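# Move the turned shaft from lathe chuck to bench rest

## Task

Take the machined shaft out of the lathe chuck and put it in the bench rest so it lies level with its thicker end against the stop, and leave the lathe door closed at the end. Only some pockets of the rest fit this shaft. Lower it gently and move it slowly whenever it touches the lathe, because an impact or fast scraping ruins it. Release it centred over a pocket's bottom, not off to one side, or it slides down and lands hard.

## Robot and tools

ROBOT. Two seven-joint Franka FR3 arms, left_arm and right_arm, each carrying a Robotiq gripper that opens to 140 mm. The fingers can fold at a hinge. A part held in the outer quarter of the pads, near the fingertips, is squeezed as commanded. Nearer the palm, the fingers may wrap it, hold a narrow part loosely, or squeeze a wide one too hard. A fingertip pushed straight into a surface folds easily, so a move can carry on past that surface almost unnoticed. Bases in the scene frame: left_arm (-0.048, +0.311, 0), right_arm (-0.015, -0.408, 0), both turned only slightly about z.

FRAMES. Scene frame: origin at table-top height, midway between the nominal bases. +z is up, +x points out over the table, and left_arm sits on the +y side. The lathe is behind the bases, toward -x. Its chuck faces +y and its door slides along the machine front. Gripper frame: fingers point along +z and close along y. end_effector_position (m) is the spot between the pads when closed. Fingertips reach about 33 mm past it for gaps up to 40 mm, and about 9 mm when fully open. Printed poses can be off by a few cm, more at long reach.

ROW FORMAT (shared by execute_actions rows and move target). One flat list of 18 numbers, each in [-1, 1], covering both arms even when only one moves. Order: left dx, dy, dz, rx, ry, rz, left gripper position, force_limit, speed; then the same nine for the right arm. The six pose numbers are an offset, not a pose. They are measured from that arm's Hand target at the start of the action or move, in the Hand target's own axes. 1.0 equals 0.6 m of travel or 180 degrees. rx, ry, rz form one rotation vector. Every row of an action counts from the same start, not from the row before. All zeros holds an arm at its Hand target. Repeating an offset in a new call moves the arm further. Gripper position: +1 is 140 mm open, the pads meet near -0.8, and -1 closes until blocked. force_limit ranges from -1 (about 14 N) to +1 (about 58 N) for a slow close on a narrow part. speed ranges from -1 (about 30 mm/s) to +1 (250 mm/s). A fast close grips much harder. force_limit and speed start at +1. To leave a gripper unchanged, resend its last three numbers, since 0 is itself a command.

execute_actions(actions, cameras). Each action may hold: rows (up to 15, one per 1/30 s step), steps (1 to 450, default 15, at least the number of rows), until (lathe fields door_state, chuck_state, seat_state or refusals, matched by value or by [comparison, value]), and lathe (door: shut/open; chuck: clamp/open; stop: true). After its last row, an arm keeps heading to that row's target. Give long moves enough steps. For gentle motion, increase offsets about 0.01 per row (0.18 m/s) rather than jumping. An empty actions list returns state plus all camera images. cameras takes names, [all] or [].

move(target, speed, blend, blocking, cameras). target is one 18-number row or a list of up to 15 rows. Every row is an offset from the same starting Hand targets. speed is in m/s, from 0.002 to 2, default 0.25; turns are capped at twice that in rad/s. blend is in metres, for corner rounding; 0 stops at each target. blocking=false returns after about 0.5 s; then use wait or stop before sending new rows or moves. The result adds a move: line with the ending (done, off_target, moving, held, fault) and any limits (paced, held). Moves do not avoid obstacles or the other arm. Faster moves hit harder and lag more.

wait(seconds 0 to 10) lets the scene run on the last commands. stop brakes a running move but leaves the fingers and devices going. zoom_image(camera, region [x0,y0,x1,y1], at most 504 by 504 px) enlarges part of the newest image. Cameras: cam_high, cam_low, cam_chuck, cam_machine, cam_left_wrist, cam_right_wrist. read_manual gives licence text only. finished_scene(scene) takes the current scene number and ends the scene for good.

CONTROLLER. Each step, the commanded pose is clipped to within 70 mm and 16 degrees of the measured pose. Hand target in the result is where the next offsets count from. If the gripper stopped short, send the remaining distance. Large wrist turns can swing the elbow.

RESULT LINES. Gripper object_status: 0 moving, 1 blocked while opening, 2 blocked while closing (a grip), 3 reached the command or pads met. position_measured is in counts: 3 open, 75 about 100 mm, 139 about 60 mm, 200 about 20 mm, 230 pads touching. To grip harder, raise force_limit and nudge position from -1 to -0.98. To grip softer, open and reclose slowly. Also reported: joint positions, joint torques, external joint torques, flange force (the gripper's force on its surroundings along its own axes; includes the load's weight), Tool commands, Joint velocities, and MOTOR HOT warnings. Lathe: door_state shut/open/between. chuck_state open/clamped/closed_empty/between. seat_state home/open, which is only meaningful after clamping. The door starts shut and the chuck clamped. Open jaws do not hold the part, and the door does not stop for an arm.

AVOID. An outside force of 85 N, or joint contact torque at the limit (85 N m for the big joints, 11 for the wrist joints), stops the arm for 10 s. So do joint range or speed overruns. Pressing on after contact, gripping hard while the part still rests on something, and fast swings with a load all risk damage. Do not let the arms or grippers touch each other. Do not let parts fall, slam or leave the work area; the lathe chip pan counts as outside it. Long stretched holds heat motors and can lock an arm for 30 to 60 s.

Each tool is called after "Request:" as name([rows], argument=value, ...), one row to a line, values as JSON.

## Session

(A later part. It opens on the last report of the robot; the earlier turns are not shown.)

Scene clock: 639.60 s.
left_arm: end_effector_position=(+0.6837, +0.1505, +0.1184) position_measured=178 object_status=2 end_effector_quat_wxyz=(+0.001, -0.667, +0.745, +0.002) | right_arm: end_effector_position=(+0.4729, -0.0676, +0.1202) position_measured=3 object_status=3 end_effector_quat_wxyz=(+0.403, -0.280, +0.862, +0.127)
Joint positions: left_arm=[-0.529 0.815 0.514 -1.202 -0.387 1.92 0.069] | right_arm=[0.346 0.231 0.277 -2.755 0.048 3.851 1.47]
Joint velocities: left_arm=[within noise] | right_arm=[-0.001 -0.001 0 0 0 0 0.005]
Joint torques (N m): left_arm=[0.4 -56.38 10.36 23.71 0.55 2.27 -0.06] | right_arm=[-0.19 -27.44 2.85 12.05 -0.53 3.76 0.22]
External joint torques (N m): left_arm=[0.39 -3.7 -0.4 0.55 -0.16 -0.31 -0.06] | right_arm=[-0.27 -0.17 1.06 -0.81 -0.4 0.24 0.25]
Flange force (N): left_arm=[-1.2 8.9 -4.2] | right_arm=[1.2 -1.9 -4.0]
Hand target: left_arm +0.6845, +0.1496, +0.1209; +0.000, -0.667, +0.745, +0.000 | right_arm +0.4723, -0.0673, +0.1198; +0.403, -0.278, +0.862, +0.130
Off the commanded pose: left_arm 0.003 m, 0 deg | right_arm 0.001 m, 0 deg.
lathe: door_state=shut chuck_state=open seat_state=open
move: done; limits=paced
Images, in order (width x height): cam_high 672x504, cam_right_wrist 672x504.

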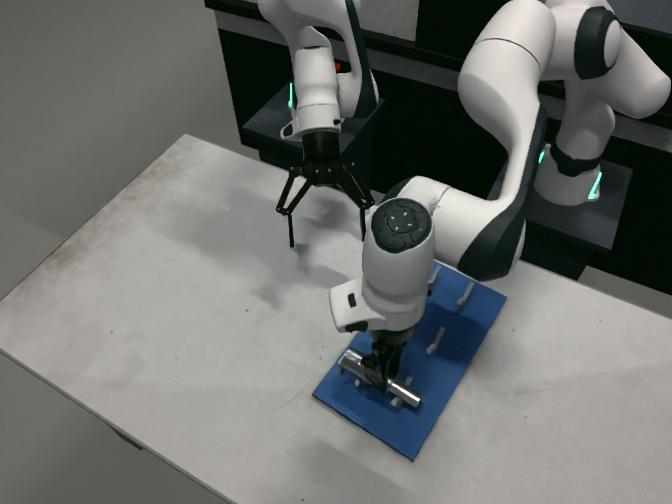

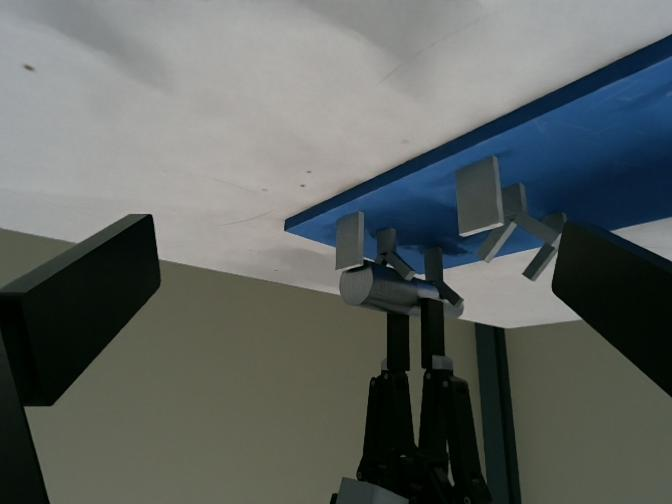

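Request:
move(target=[0,0,0,0,0,0,-0.98,0.3,-1,-0.1328,-0.1258,0.1582,-0.1243,0,-0.1043,1,1,1], speed=0.2, cameras=["cam_right_wrist","cam_high"])

Request:
zoom_image(camera="cam_right_wrist", region=[270, 200, 420, 330])

Scene clock: 698.33 s.
left_arm: end_effector_position=(+0.6837, +0.1505, +0.1184) position_measured=178 object_status=2 end_effector_quat_wxyz=(+0.001, -0.667, +0.745, +0.002) | right_arm: end_effector_position=(+0.6160, -0.0547, +0.1204) position_measured=3 object_status=3 end_effector_quat_wxyz=(+0.357, -0.485, +0.765, +0.228)
Joint positions: left_arm=[-0.529 0.815 0.514 -1.202 -0.387 1.92 0.069] | right_arm=[-0.877 1.247 1.242 -2.062 -1.292 2.876 1.421]
Joint velocities: left_arm=[within noise] | right_arm=[-0.002 0.001 -0.001 0.001 0.001 0 -0.006]
Joint torques (N m): left_arm=[0.31 -56.39 10.39 23.73 0.52 2.27 -0.06] | right_arm=[-0.21 -29.8 30.81 5.26 0.55 3.24 -0.22]
External joint torques (N m): left_arm=[0.26 -3.83 -0.35 0.67 -0.19 -0.29 -0.06] | right_arm=[-0.28 -0.26 1.19 -0.37 0.03 -0.29 -0.19]
Flange force (N): left_arm=[-1.0 8.9 -4.4] | right_arm=[-1.3 -1.3 -4.4]
Hand target: left_arm +0.6845, +0.1496, +0.1209; +0.000, -0.667, +0.745, +0.000 | right_arm +0.6170, -0.0561, +0.1199; +0.357, -0.487, +0.764, +0.227
Off the commanded pose: left_arm 0.003 m, 0 deg | right_arm 0.002 m, 0 deg.
lathe: door_state=shut chuck_state=open seat_state=open
move: done
Images, in order (width x height): cam_high 672x504, cam_right_wrist 672x504.

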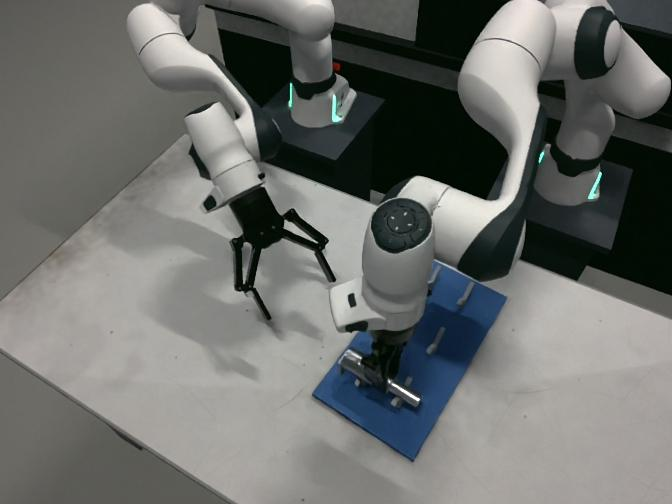

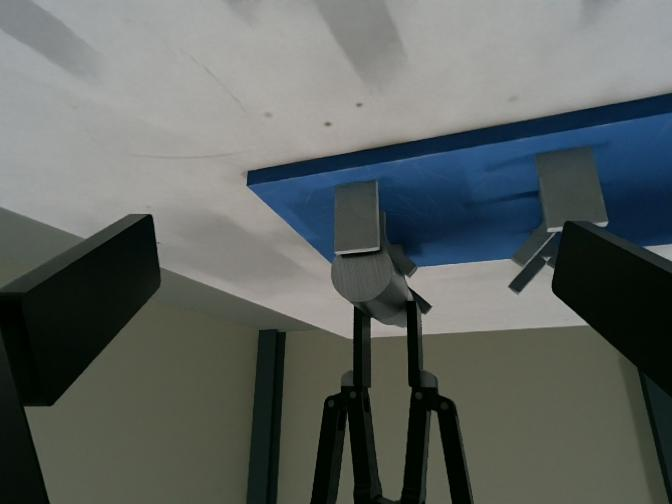

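Scaled by 3.360 from the camera's 672x504 image, which has a finer 960x720 frame.

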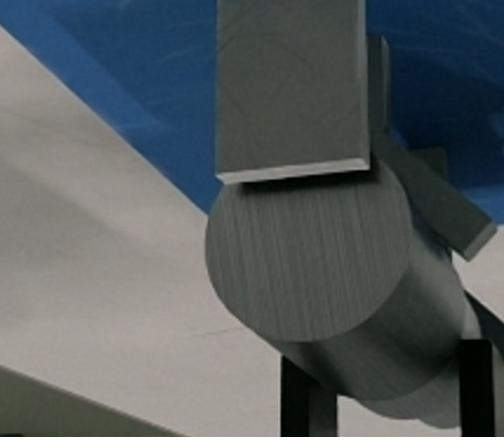

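Request:
move(target=[0.006,0,-0.0005,0,0,0,-0.98,0.3,-1,0,0,0,0,0,0,1,1,1], speed=0.01, cameras=["cam_right_wrist"])

Request:
zoom_image(camera="cam_right_wrist", region=[270, 200, 420, 330])

Scene clock: 723.43 s.
left_arm: end_effector_position=(+0.6835, +0.1494, +0.1186) position_measured=178 object_status=2 end_effector_quat_wxyz=(+0.000, -0.666, +0.746, +0.002) | right_arm: end_effector_position=(+0.6160, -0.0547, +0.1204) position_measured=3 object_status=3 end_effector_quat_wxyz=(+0.357, -0.486, +0.764, +0.227)
Joint positions: left_arm=[-0.529 0.816 0.513 -1.199 -0.387 1.917 0.069] | right_arm=[-0.877 1.247 1.242 -2.062 -1.292 2.876 1.419]
Joint torques (N m): left_arm=[-0.44 -56.2 10.33 24.35 0.53 2.43 -0.19] | right_arm=[-0.17 -29.85 30.79 5.24 0.5 3.27 -0.22]
External joint torques (N m): left_arm=[-0.48 -3.33 -0.45 1.12 -0.18 -0.16 -0.19] | right_arm=[-0.25 -0.32 1.2 -0.38 -0.01 -0.25 -0.2]
Flange force (N): left_arm=[0.4 5.5 -4.2] | right_arm=[-1.3 -1.0 -4.3]
Hand target: left_arm +0.6841, +0.1461, +0.1212; +0.000, -0.667, +0.745, +0.000 | right_arm +0.6169, -0.0561, +0.1199; +0.357, -0.487, +0.764, +0.226
Off the commanded pose: left_arm 0.004 m, 0 deg | right_arm 0.002 m, 0 deg.
lathe: door_state=shut chuck_state=open seat_state=open
move: off_target (left_arm)
Images, in order (width x height): cam_right_wrist 672x504.

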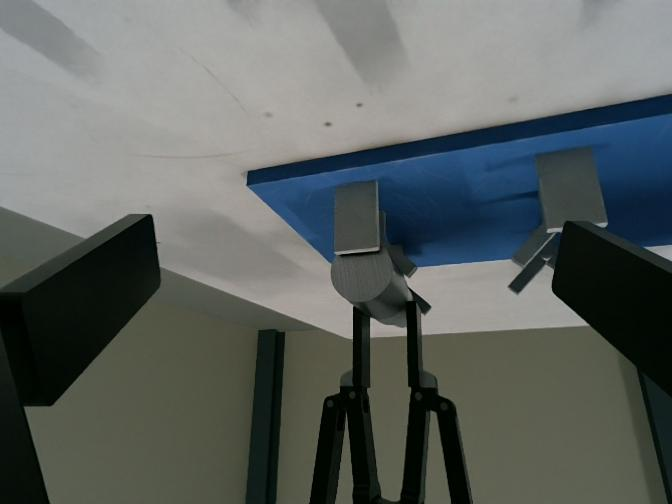

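Scaled by 3.360 from the camera's 672x504 image, which has a finer 960x720 frame.

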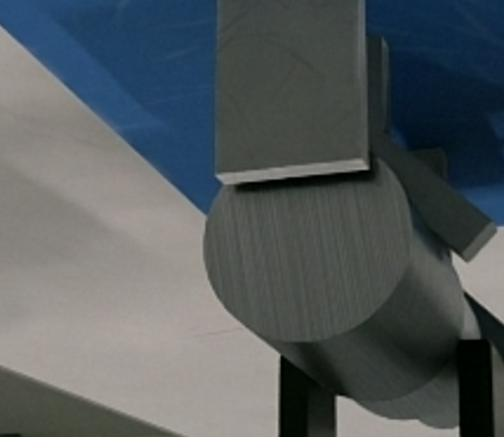

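Request:
move(target=[0.005,0,-0.0005,0,0,0,-0.98,0.3,-1,0,0,0,0,0,0,1,1,1], speed=0.01, cameras=["cam_right_wrist"])

Request:
zoom_image(camera="cam_right_wrist", region=[300, 210, 420, 330])

Scene clock: 727.20 s.
left_arm: end_effector_position=(+0.6830, +0.1463, +0.1187) position_measured=178 object_status=2 end_effector_quat_wxyz=(+0.000, -0.665, +0.747, +0.002) | right_arm: end_effector_position=(+0.6160, -0.0547, +0.1204) position_measured=3 object_status=3 end_effector_quat_wxyz=(+0.357, -0.486, +0.764, +0.227)
Joint positions: left_arm=[-0.533 0.817 0.513 -1.196 -0.387 1.916 0.067] | right_arm=[-0.877 1.247 1.242 -2.062 -1.292 2.876 1.419]
Joint torques (N m): left_arm=[-0.35 -56.44 10.59 24.26 0.57 2.48 -0.27] | right_arm=[-0.19 -29.84 30.77 5.27 0.51 3.27 -0.22]
External joint torques (N m): left_arm=[-0.48 -3.8 -0.19 1.2 -0.14 -0.09 -0.27] | right_arm=[-0.26 -0.29 1.17 -0.32 0 -0.25 -0.19]
Flange force (N): left_arm=[0.3 7.3 -4.7] | right_arm=[-1.3 -1.2 -4.2]
Hand target: left_arm +0.6838, +0.1431, +0.1215; +0.000, -0.667, +0.745, +0.000 | right_arm +0.6169, -0.0561, +0.1199; +0.357, -0.487, +0.764, +0.226
Off the commanded pose: left_arm 0.004 m, 0 deg | right_arm 0.002 m, 0 deg.
lathe: door_state=shut chuck_state=open seat_state=open
move: off_target (left_arm)
Images, in order (width x height): cam_right_wrist 672x504.

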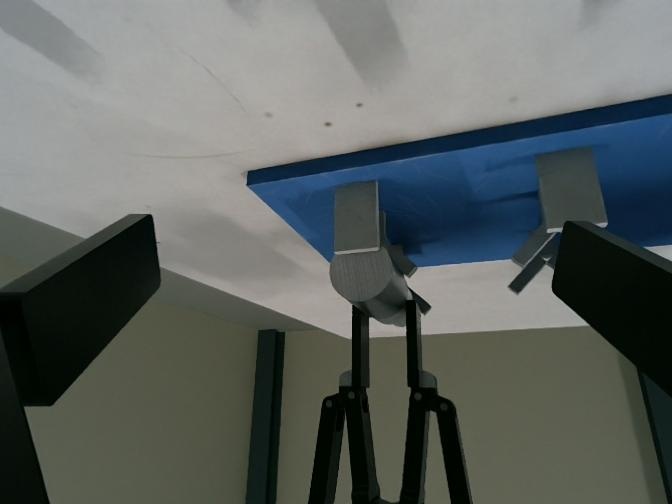

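Scaled by 4.200 from the camera's 672x504 image, which has a finer 960x720 frame.

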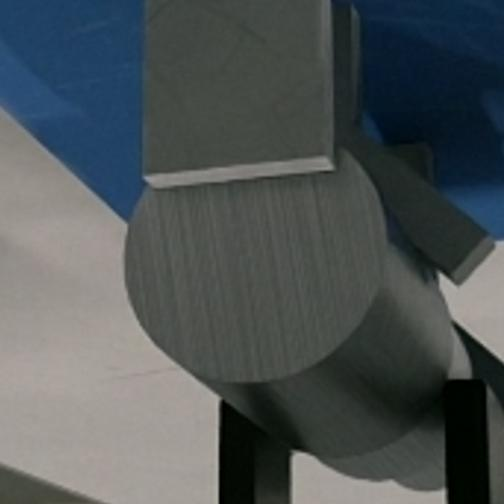

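Request:
move(target=[0.005,0,-0.0005,0,0,0,-0.98,0.3,-1,0,0,0,0,0,0,1,1,1], speed=0.01, cameras=["cam_right_wrist"])

Request:
zoom_image(camera="cam_right_wrist", region=[300, 210, 420, 330])

Scene clock: 732.33 s.
left_arm: end_effector_position=(+0.6829, +0.1462, +0.1188) position_measured=178 object_status=2 end_effector_quat_wxyz=(+0.000, -0.666, +0.746, +0.003) | right_arm: end_effector_position=(+0.6160, -0.0547, +0.1204) position_measured=3 object_status=3 end_effector_quat_wxyz=(+0.357, -0.486, +0.764, +0.227)
Joint positions: left_arm=[-0.533 0.818 0.513 -1.194 -0.387 1.914 0.064] | right_arm=[-0.877 1.247 1.242 -2.062 -1.292 2.876 1.419]
Joint velocities: left_arm=[0.002 0 0 0.003 0.001 -0.001 -0.004] | right_arm=[within noise]
Joint torques (N m): left_arm=[-2.45 -56.31 8.9 24.78 -0.54 2.5 -0.19] | right_arm=[-0.21 -29.85 30.79 5.24 0.48 3.28 -0.21]
External joint torques (N m): left_arm=[-2.42 -3.67 -1.79 1.66 -1.25 -0.07 -0.2] | right_arm=[-0.31 -0.34 1.18 -0.38 -0.03 -0.25 -0.18]
Flange force (N): left_arm=[2.8 6.2 -4.0] | right_arm=[-1.2 -0.8 -4.5]
Hand target: left_arm +0.6835, +0.1401, +0.1218; +0.000, -0.667, +0.745, +0.000 | right_arm +0.6169, -0.0561, +0.1199; +0.357, -0.487, +0.764, +0.226
Off the commanded pose: left_arm 0.007 m, 0 deg | right_arm 0.002 m, 0 deg.
lathe: door_state=shut chuck_state=open seat_state=open
move: off_target (left_arm)
Images, in order (width x height): cam_right_wrist 672x504.

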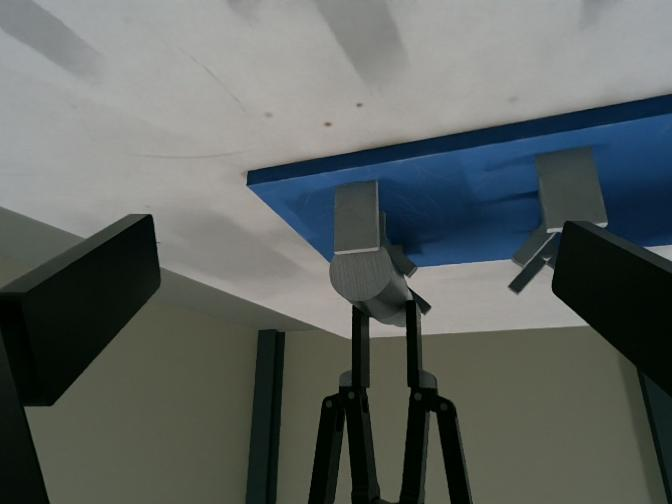

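Scaled by 4.200 from the camera's 672x504 image, which has a finer 960x720 frame.

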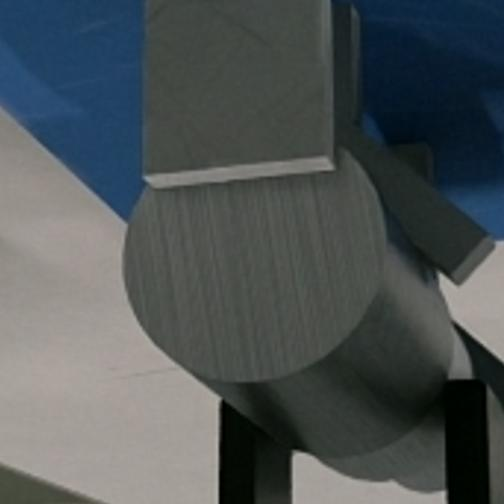

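Request:
move(target=[-0.004,0,0.003,0,0,0,-0.98,0.3,-1,0,0,0,0,0,0,1,1,1], speed=0.008, cameras=["cam_right_wrist"])

Request:
move(target=[0,0,0.003,0,0,0,-0.98,0.3,-1,0,0,0,0,0,0,1,1,1], speed=0.006, cameras=["cam_right_wrist","cam_low"])

Request:
zoom_image(camera="cam_right_wrist", region=[300, 210, 420, 330])

Request:
zoom_image(camera="cam_low", region=[240, 210, 330, 300])

Scene clock: 738.13 s.
left_arm: end_effector_position=(+0.6830, +0.1462, +0.1187) position_measured=178 object_status=2 end_effector_quat_wxyz=(+0.000, -0.667, +0.745, +0.003) | right_arm: end_effector_position=(+0.6160, -0.0547, +0.1204) position_measured=3 object_status=3 end_effector_quat_wxyz=(+0.357, -0.486, +0.764, +0.227)
Joint positions: left_arm=[-0.533 0.818 0.513 -1.195 -0.387 1.914 0.063] | right_arm=[-0.877 1.247 1.242 -2.062 -1.292 2.876 1.419]
Joint torques (N m): left_arm=[-0.67 -55.97 9.86 22.81 0.35 2.86 -0.13] | right_arm=[-0.19 -29.79 30.73 5.18 0.49 3.28 -0.21]
External joint torques (N m): left_arm=[-0.8 -3.37 -0.91 -0.22 -0.37 0.29 -0.13] | right_arm=[-0.33 -0.28 1.14 -0.4 -0.02 -0.23 -0.18]
Flange force (N): left_arm=[-0.6 17.7 -1.5] | right_arm=[-1.0 -0.9 -4.5]
Hand target: left_arm +0.6837, +0.1425, +0.1200; +0.000, -0.667, +0.745, +0.000 | right_arm +0.6169, -0.0561, +0.1199; +0.357, -0.487, +0.764, +0.226
Off the commanded pose: left_arm 0.004 m, 0 deg | right_arm 0.002 m, 0 deg.
lathe: door_state=shut chuck_state=open seat_state=open
move: off_target (left_arm)
Images, in order (width x height): cam_right_wrist 672x504.

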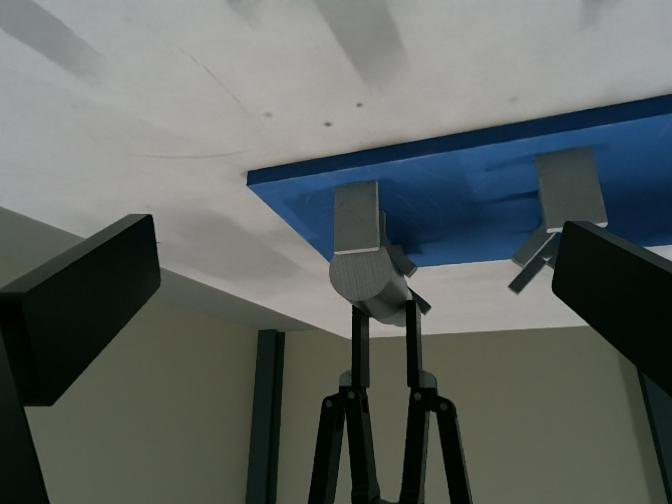

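Scene clock: 738.83 s.
left_arm: end_effector_position=(+0.6834, +0.1461, +0.1183) position_measured=178 object_status=2 end_effector_quat_wxyz=(+0.001, -0.667, +0.745, +0.002) | right_arm: end_effector_position=(+0.6160, -0.0547, +0.1204) position_measured=3 object_status=3 end_effector_quat_wxyz=(+0.357, -0.486, +0.764, +0.227)
Joint positions: left_arm=[-0.533 0.818 0.513 -1.196 -0.387 1.917 0.063] | right_arm=[-0.877 1.247 1.242 -2.062 -1.292 2.876 1.419]
Joint torques (N m): left_arm=[-0.58 -54.94 9.56 22.15 0.37 3.08 -0.06] | right_arm=[-0.19 -29.85 30.77 5.19 0.48 3.27 -0.19]
External joint torques (N m): left_arm=[-0.62 -2.16 -1.2 -0.97 -0.34 0.51 -0.07] | right_arm=[-0.17 -0.36 1.27 -0.45 -0.04 -0.24 -0.17]
Flange force (N): left_arm=[-1.0 18.4 0.9] | right_arm=[-1.4 -0.6 -4.4]
Hand target: left_arm +0.6837, +0.1425, +0.1182; +0.000, -0.667, +0.745, +0.000 | right_arm +0.6169, -0.0561, +0.1199; +0.357, -0.487, +0.764, +0.226
Off the commanded pose: left_arm 0.004 m, 0 deg | right_arm 0.002 m, 0 deg.
lathe: door_state=shut chuck_state=open seat_state=open
move: off_target (left_arm)
Images, in order (width x height): cam_low 672x504, cam_right_wrist 672x504.

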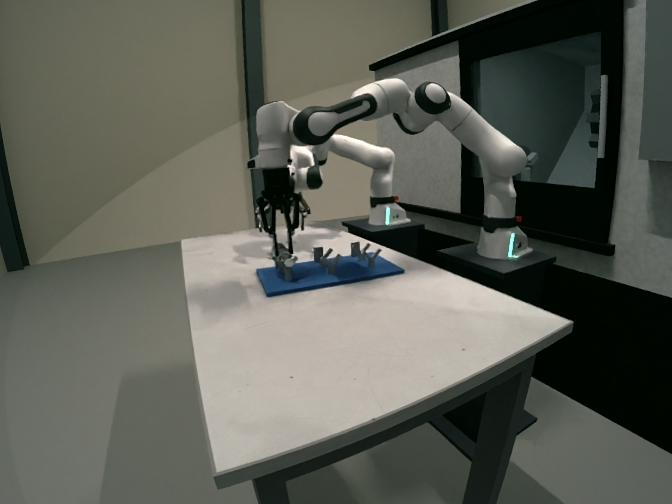

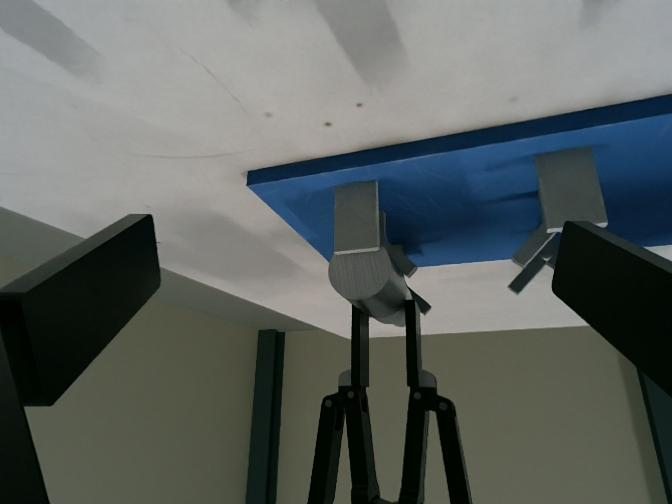

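Scaled by 4.200 from the camera's 672x504 image, which has a finer 960x720 frame.

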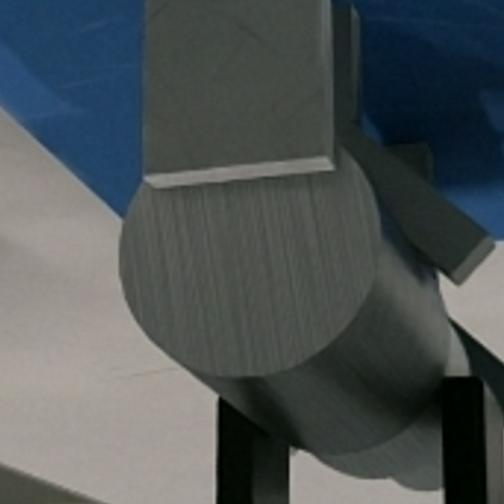

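Scaled by 5.600 from the camera's 672x504 image, which has a finer 960x720 frame.

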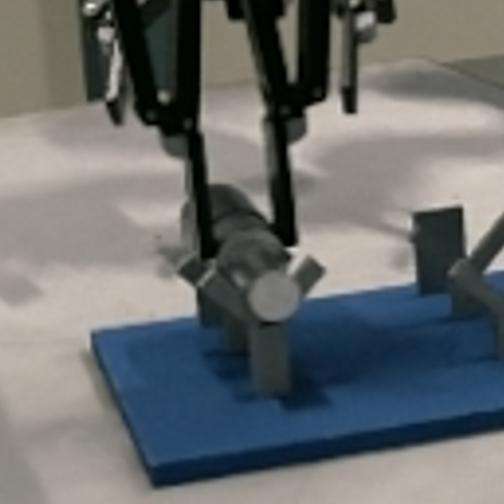

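Request:
move(target=[0,-0.005,0.002,0,0,0,-0.98,0.3,-1,0,0,0,0,0,0,1,1,1], speed=0.008)

Request:
zoom_image(camera="cam_low", region=[260, 235, 310, 285])

Scene clock: 744.10 s.
left_arm: end_effector_position=(+0.6838, +0.1459, +0.1182) position_measured=178 object_status=2 end_effector_quat_wxyz=(-0.001, -0.667, +0.745, +0.005) | right_arm: end_effector_position=(+0.6160, -0.0547, +0.1204) position_measured=3 object_status=3 end_effector_quat_wxyz=(+0.357, -0.486, +0.764, +0.227)
Joint positions: left_arm=[-0.529 0.828 0.512 -1.178 -0.387 1.903 0.06] | right_arm=[-0.877 1.247 1.242 -2.062 -1.292 2.876 1.419]
Joint torques (N m): left_arm=[-0.31 -53.02 8.71 23.57 -0.06 4.21 0.03] | right_arm=[-0.23 -29.87 30.71 5.26 0.48 3.27 -0.25]
External joint torques (N m): left_arm=[-0.44 -0.18 -2.04 0.56 -0.78 1.65 0.03] | right_arm=[-0.28 -0.34 1.14 -0.37 -0.04 -0.25 -0.23]
Flange force (N): left_arm=[0.7 0.8 3.3] | right_arm=[-1.1 -1.0 -4.3]
Hand target: left_arm +0.6867, +0.1422, +0.1170; +0.000, -0.667, +0.745, +0.000 | right_arm +0.6169, -0.0561, +0.1199; +0.357, -0.487, +0.764, +0.226
Off the commanded pose: left_arm 0.005 m, 1 deg | right_arm 0.002 m, 0 deg.
lathe: door_state=shut chuck_state=open seat_state=open
move: off_target (left_arm)

Scaled by 10.080 from the camera's 672x504 image, which has a finer 960x720 frame.
This view is cut from an older image: the scene may have changed since it was taken.

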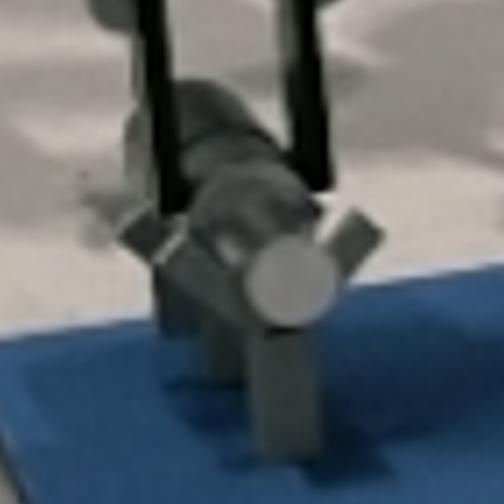

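Request:
move(target=[0,0.002,0.003,0,0,0,-0.98,0.3,-1,0,0,0,0,0,0,1,1,1], speed=0.006, cameras=["cam_low","cam_high"])

Request:
zoom_image(camera="cam_low", region=[260, 235, 310, 285])

Request:
zoom_image(camera="cam_high", region=[310, 310, 450, 430])

Scene clock: 748.37 s.
left_arm: end_effector_position=(+0.6837, +0.1460, +0.1182) position_measured=178 object_status=2 end_effector_quat_wxyz=(-0.001, -0.667, +0.745, +0.004) | right_arm: end_effector_position=(+0.6160, -0.0547, +0.1204) position_measured=3 object_status=3 end_effector_quat_wxyz=(+0.357, -0.486, +0.764, +0.227)
Joint positions: left_arm=[-0.529 0.825 0.511 -1.183 -0.387 1.908 0.06] | right_arm=[-0.877 1.247 1.242 -2.062 -1.292 2.876 1.419]
Joint torques (N m): left_arm=[-0.44 -51.78 8.79 20.69 0.18 4.31 0.08] | right_arm=[-0.17 -29.83 30.73 5.25 0.48 3.27 -0.21]
External joint torques (N m): left_arm=[-0.7 0.98 -2.02 -2.29 -0.55 1.76 0.08] | right_arm=[-0.03 -0.24 1.15 -0.48 -0.05 -0.26 -0.19]
Flange force (N): left_arm=[-1.1 19.1 7.9] | right_arm=[-1.3 -0.8 -3.8]
Hand target: left_arm +0.6855, +0.1423, +0.1152; +0.000, -0.667, +0.745, +0.000 | right_arm +0.6169, -0.0561, +0.1199; +0.357, -0.487, +0.764, +0.226
Off the commanded pose: left_arm 0.005 m, 0 deg | right_arm 0.002 m, 0 deg.
lathe: door_state=shut chuck_state=open seat_state=open
move: off_target (left_arm)
Images, in order (width x height): cam_high 672x504, cam_low 672x504.

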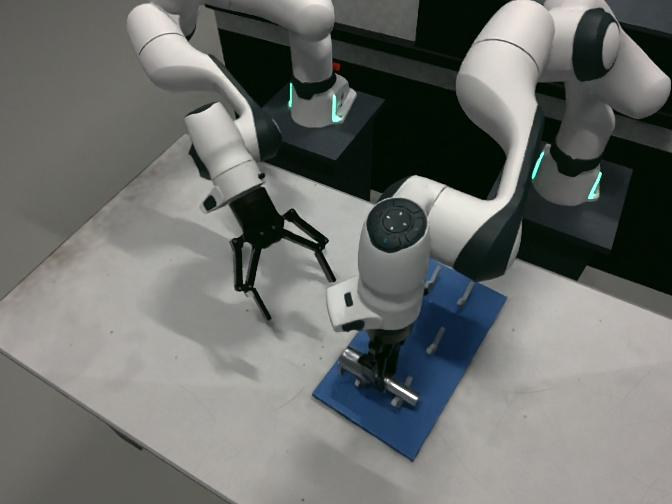

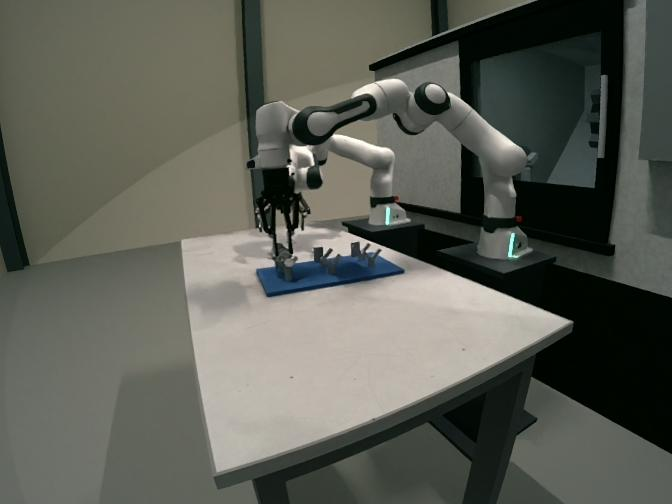

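Scaled by 10.080 from the camera's 672x504 image, which has a finer 960x720 frame.

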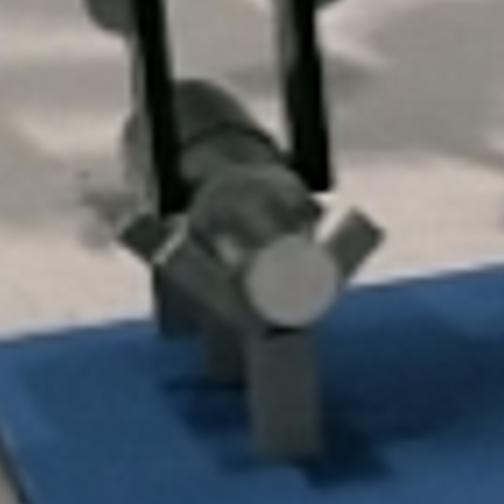

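Scaled by 3.600 from the camera's 672x504 image, which has a finer 960x720 frame.

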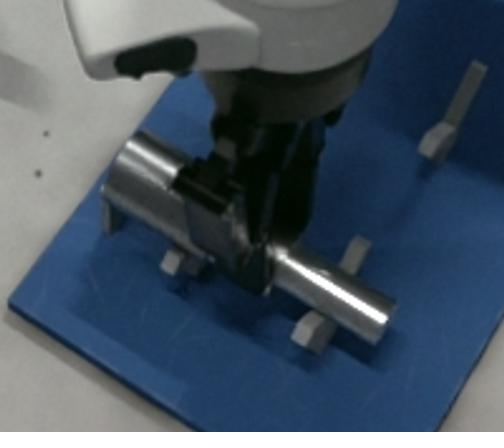

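Request:
move(target=[0,-0.0015,-0.0035,0,0,0,-0.98,0.3,-1,0,0,0,0,0,0,1,1,1], speed=0.006)

Scene clock: 753.27 s.
left_arm: end_effector_position=(+0.6838, +0.1459, +0.1182) position_measured=178 object_status=2 end_effector_quat_wxyz=(-0.001, -0.667, +0.745, +0.004) | right_arm: end_effector_position=(+0.6160, -0.0547, +0.1204) position_measured=3 object_status=3 end_effector_quat_wxyz=(+0.357, -0.486, +0.764, +0.227)
Joint positions: left_arm=[-0.528 0.827 0.511 -1.18 -0.387 1.905 0.06] | right_arm=[-0.877 1.247 1.242 -2.062 -1.292 2.876 1.419]
Joint torques (N m): left_arm=[-0.66 -53.1 8.89 23.26 -0.14 3.96 0.01] | right_arm=[-0.18 -29.79 30.77 5.27 0.49 3.27 -0.21]
External joint torques (N m): left_arm=[-0.87 -0.29 -1.87 0.25 -0.86 1.4 0.01] | right_arm=[-0.22 -0.25 1.22 -0.37 -0.02 -0.25 -0.19]
Flange force (N): left_arm=[0.8 4.0 3.1] | right_arm=[-1.3 -1.1 -4.2]
Hand target: left_arm +0.6864, +0.1422, +0.1173; +0.000, -0.667, +0.745, +0.000 | right_arm +0.6169, -0.0561, +0.1199; +0.357, -0.487, +0.764, +0.226
Off the commanded pose: left_arm 0.005 m, 1 deg | right_arm 0.002 m, 0 deg.
lathe: door_state=shut chuck_state=open seat_state=open
move: off_target (left_arm)

Request:
execute_actions([
  {"rows":[[0,0,0,0,0,0,-0.1,0.3,-1,0,0,0,0,0,0,1,1,1]],"steps":45},
], cameras=["cam_low","cam_high","cam_right_wrist"])

Request:
zoom_image(camera="cam_low", region=[260, 235, 310, 285])

Request:
zoom_image(camera="cam_right_wrist", region=[300, 210, 420, 330])

Scene clock: 759.03 s.
left_arm: end_effector_position=(+0.6861, +0.1433, +0.1184) position_measured=141 object_status=3 end_effector_quat_wxyz=(+0.001, -0.666, +0.746, +0.001) | right_arm: end_effector_position=(+0.6160, -0.0547, +0.1204) position_measured=3 object_status=3 end_effector_quat_wxyz=(+0.357, -0.486, +0.764, +0.227)
Joint positions: left_arm=[-0.528 0.828 0.508 -1.177 -0.387 1.912 0.06] | right_arm=[-0.877 1.247 1.242 -2.062 -1.292 2.876 1.419]
Joint torques (N m): left_arm=[0 -54.26 9.83 22.5 0.66 2.74 0] | right_arm=[-0.14 -29.83 30.75 5.22 0.49 3.27 -0.27]
External joint torques (N m): left_arm=[0.17 -1.28 -0.69 -0.65 -0.05 0.16 0] | right_arm=[-0.1 -0.23 1.13 -0.47 -0.03 -0.26 -0.24]
Flange force (N): left_arm=[-1.2 10.1 0.2] | right_arm=[-1.2 -1.0 -4.0]
Hand target: left_arm +0.6864, +0.1422, +0.1173; +0.000, -0.667, +0.745, +0.000 | right_arm +0.6169, -0.0561, +0.1199; +0.357, -0.487, +0.764, +0.226
Off the commanded pose: left_arm 0.002 m, 0 deg | right_arm 0.002 m, 0 deg.
lathe: door_state=shut chuck_state=open seat_state=open
Images, in order (width x height): cam_high 672x504, cam_low 672x504, cam_right_wrist 672x504.

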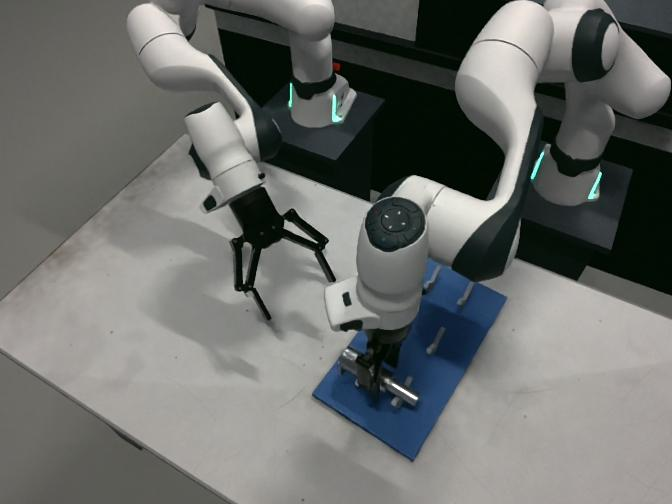

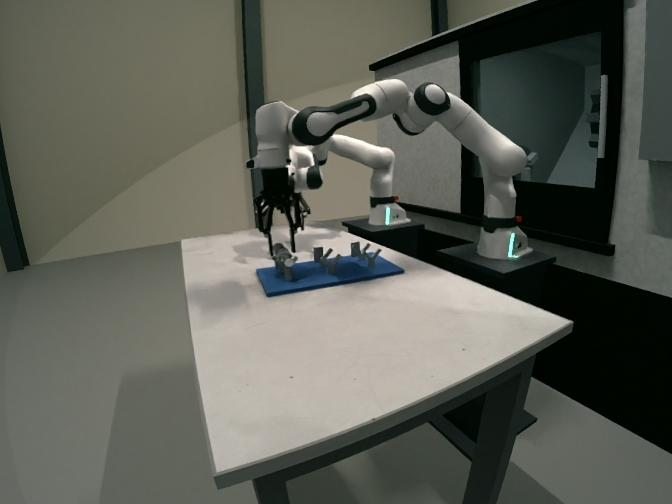

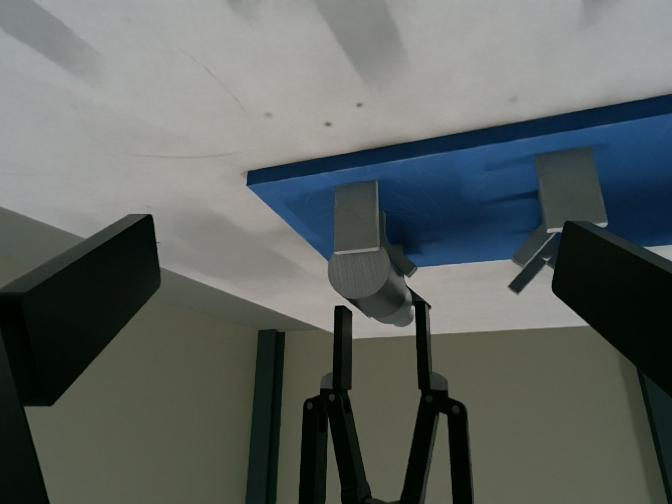

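Scaled by 10.080 from the camera's 672x504 image, which has a finer 960x720 frame.

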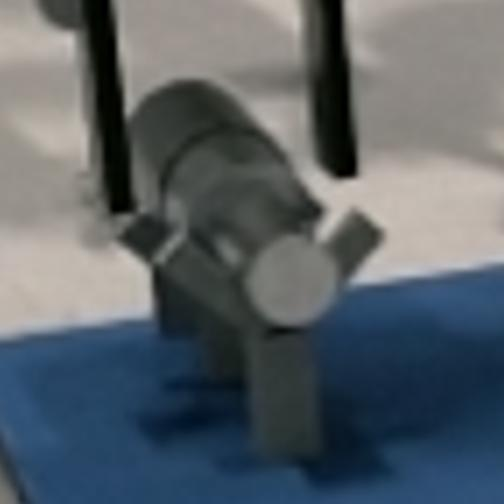

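Scaled by 4.200 from the camera's 672x504 image, which has a finer 960x720 frame.

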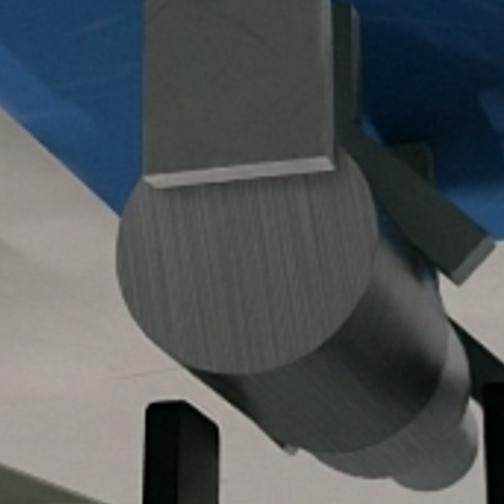

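Request:
move([
  [0,0.002,-0.05,0,0,0,-0.1,0.3,-1,0,0,0,0,0,0,1,1,1],
  [-0.03,0.03,-0.33,0,0,0,-0.1,0.3,-1,0,0,0,0,0,0,1,1,1],
], speed=[0.04,0.15], blend=[0.01,0], cameras=["all"])

Request:
zoom_image(camera="cam_low", region=[255, 230, 345, 300])

Request:
zoom_image(camera="cam_right_wrist", region=[300, 210, 420, 330])

Request:
zoom_image(camera="cam_high", region=[310, 310, 450, 430])

Scene clock: 766.23 s.
left_arm: end_effector_position=(+0.6712, +0.1630, +0.3169) position_measured=141 object_status=3 end_effector_quat_wxyz=(+0.003, -0.664, +0.747, +0.000) | right_arm: end_effector_position=(+0.6160, -0.0547, +0.1204) position_measured=3 object_status=3 end_effector_quat_wxyz=(+0.357, -0.486, +0.764, +0.227)
Joint positions: left_arm=[-0.425 0.772 0.538 -0.739 -0.365 1.449 0.028] | right_arm=[-0.877 1.247 1.242 -2.062 -1.292 2.876 1.419]
Joint velocities: left_arm=[0.001 0.002 -0.001 -0.001 -0.001 -0.005 -0.003] | right_arm=[within noise]
Joint torques (N m): left_arm=[0.52 -53.03 6.61 21.33 0.4 2.29 -0.22] | right_arm=[-0.18 -29.85 30.74 5.26 0.48 3.28 -0.25]
External joint torques (N m): left_arm=[0.4 -1.51 -1.05 -0.3 -0.37 -0.3 -0.22] | right_arm=[-0.18 -0.34 1.21 -0.38 -0.03 -0.24 -0.22]
Flange force (N): left_arm=[0.0 0.0 0.0] | right_arm=[-1.3 -0.9 -4.2]
Hand target: left_arm +0.6704, +0.1621, +0.3153; +0.000, -0.667, +0.745, +0.000 | right_arm +0.6169, -0.0561, +0.1199; +0.357, -0.487, +0.764, +0.226
Off the commanded pose: left_arm 0.002 m, 1 deg | right_arm 0.002 m, 0 deg.
lathe: door_state=shut chuck_state=open seat_state=open
move: done

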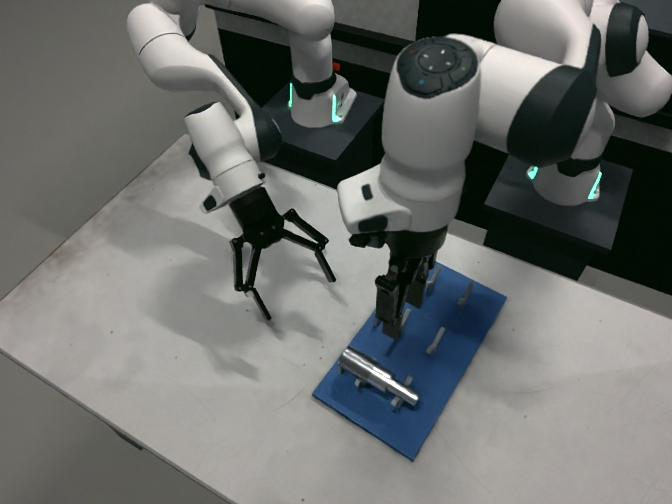

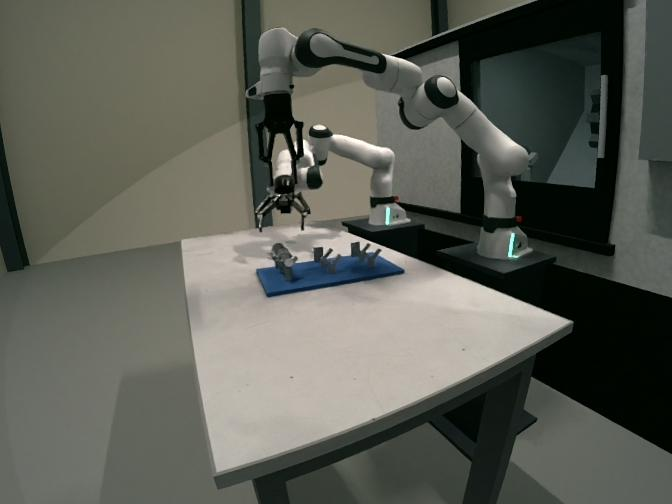

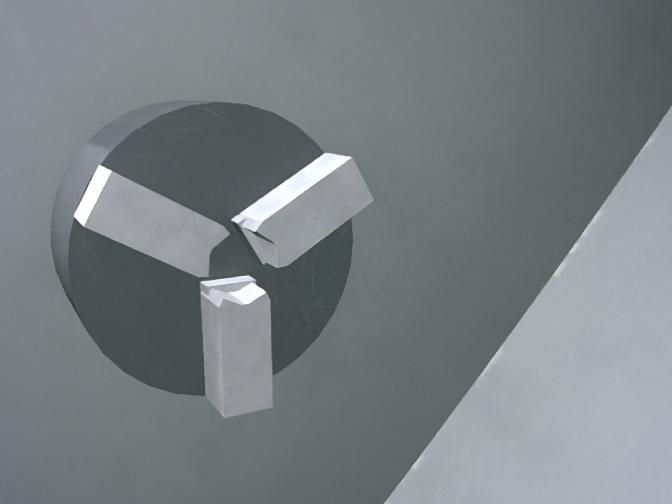

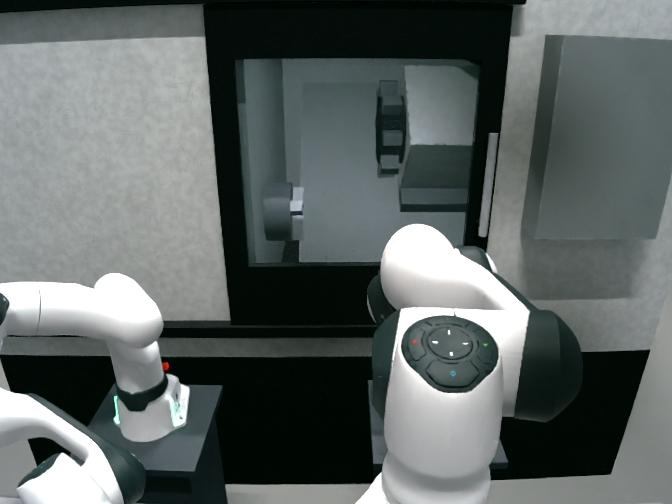

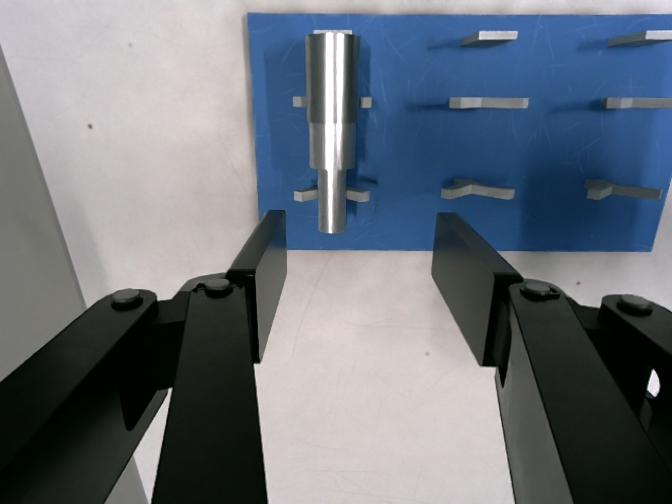

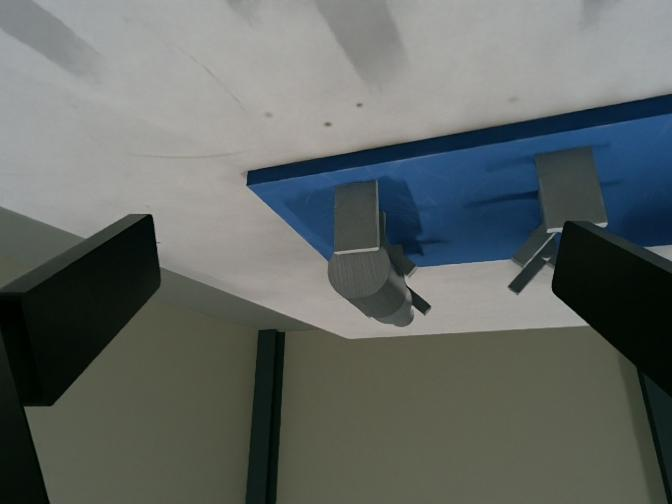

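Scaled by 5.600 from the camera's 672x504 image, which has a finer 960x720 frame.

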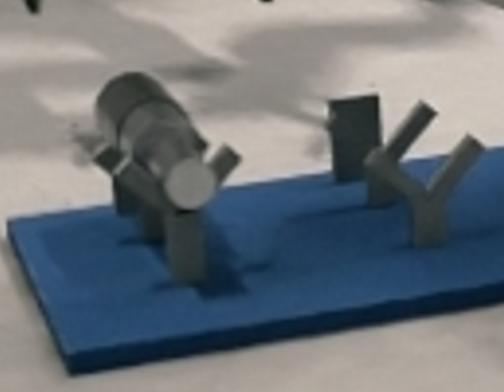

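Scaled by 4.200 from the camera's 672x504 image, which has a finer 960x720 frame.

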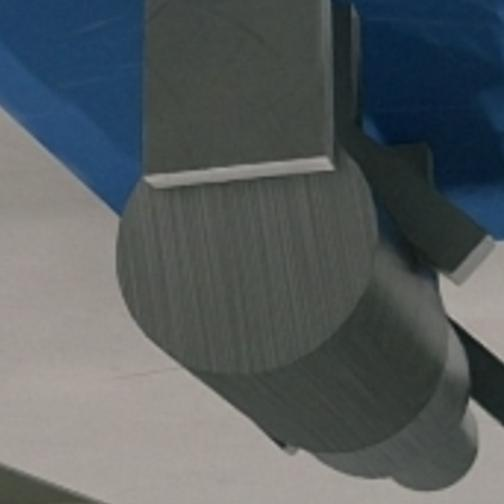

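Scaled by 3.600 from the camera's 672x504 image, which has a finer 960x720 frame.

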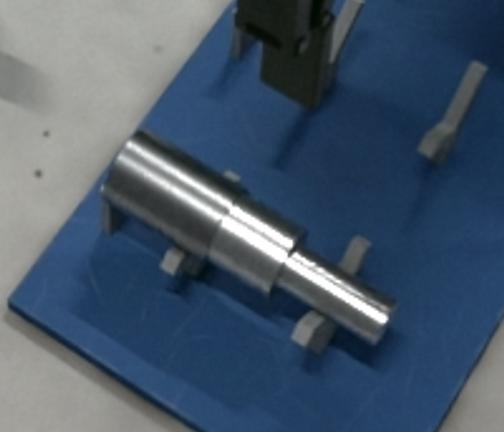

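Request:
zoom_image(camera="cam_left_wrist", region=[270, 10, 400, 140])

Request:
zoom_image(camera="cam_left_wrist", region=[270, 120, 400, 250])

Scaled by 3.877 from the camera's 672x504 image, which has a finer 960x720 frame.

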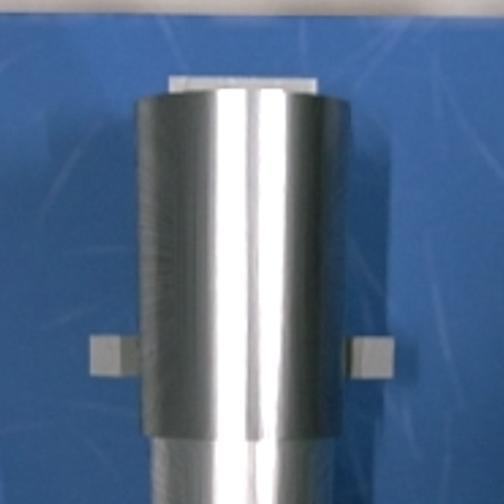

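Scaled by 3.877 from the camera's 672x504 image, which has a finer 960x720 frame.

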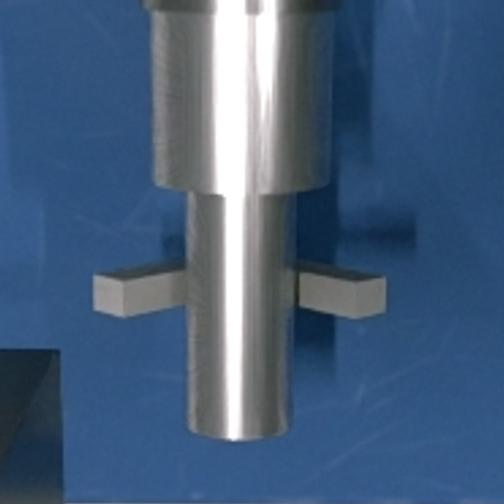

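Request:
move(target=[0,0,0,0,0,0,-0.1,0.3,-1,0.0758,0.2105,-0.0913,0.124,0,0.105,1,1,1], speed=0.2, cameras=["cam_right_wrist"])

Request:
zoom_image(camera="cam_right_wrist", region=[180, 150, 430, 340])

Scene clock: 779.43 s.
left_arm: end_effector_position=(+0.6709, +0.1630, +0.3168) position_measured=141 object_status=3 end_effector_quat_wxyz=(+0.003, -0.665, +0.747, +0.000) | right_arm: end_effector_position=(+0.4718, -0.0661, +0.1205) position_measured=3 object_status=3 end_effector_quat_wxyz=(+0.402, -0.281, +0.862, +0.130)
Joint positions: left_arm=[-0.425 0.772 0.538 -0.739 -0.365 1.448 0.027] | right_arm=[-1.094 1.197 1.474 -2.595 -2.384 2.369 2.947]
Joint velocities: left_arm=[within noise] | right_arm=[-0.001 0 0.001 -0.001 -0.001 -0.004 0.007]
Joint torques (N m): left_arm=[0.32 -53.16 6.62 20.68 0.46 2.39 -0.21] | right_arm=[-0.03 -15.8 24.15 3.33 0.16 1.79 0.21]
External joint torques (N m): left_arm=[0.23 -1.52 -1.06 -1.01 -0.31 -0.2 -0.21] | right_arm=[-0.09 0.34 0.68 -1.3 -0.41 -0.22 0.24]
Flange force (N): left_arm=[0.0 0.0 0.0] | right_arm=[2.8 2.0 -4.1]
Hand target: left_arm +0.6704, +0.1621, +0.3153; +0.000, -0.667, +0.745, +0.000 | right_arm +0.4724, -0.0671, +0.1201; +0.402, -0.277, +0.863, +0.130
Off the commanded pose: left_arm 0.002 m, 0 deg | right_arm 0.001 m, 0 deg.
lathe: door_state=shut chuck_state=open seat_state=open
move: done; limits=paced
Images, in order (width x height): cam_right_wrist 672x504.

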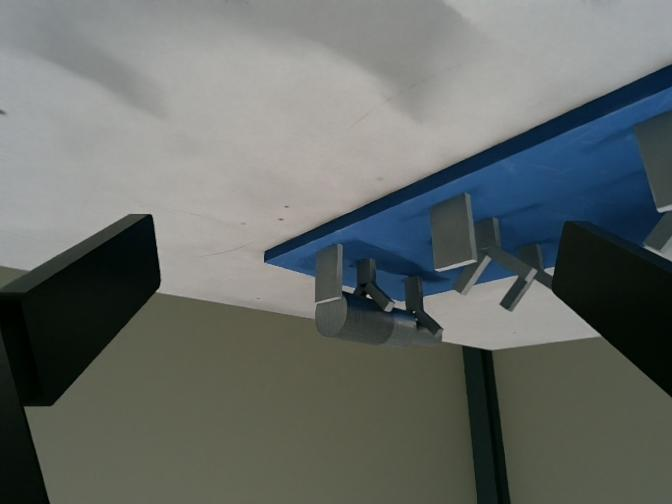

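Scaled by 2.016 from the camera's 672x504 image, which has a finer 960x720 frame.

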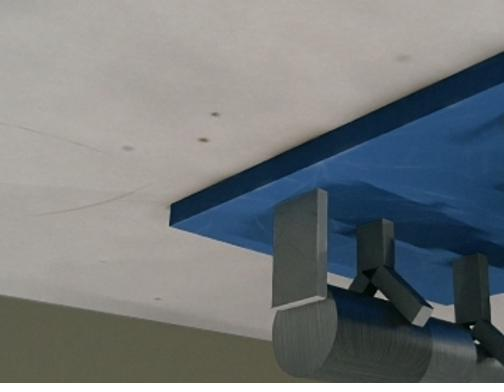

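Request:
zoom_image(camera="cam_right_wrist", region=[300, 235, 450, 355])

Scaled by 3.360 from the camera's 672x504 image, which has a finer 960x720 frame.

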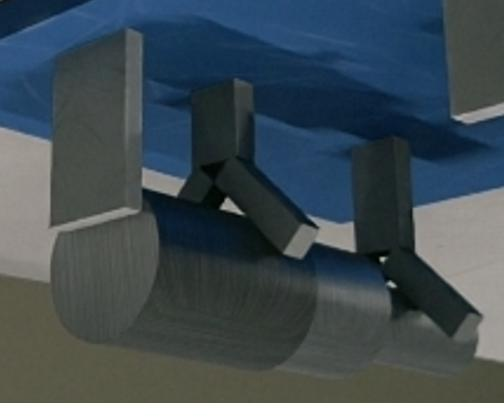

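Request:
finished_scene(scene=1)

The scene is finished: the task was done.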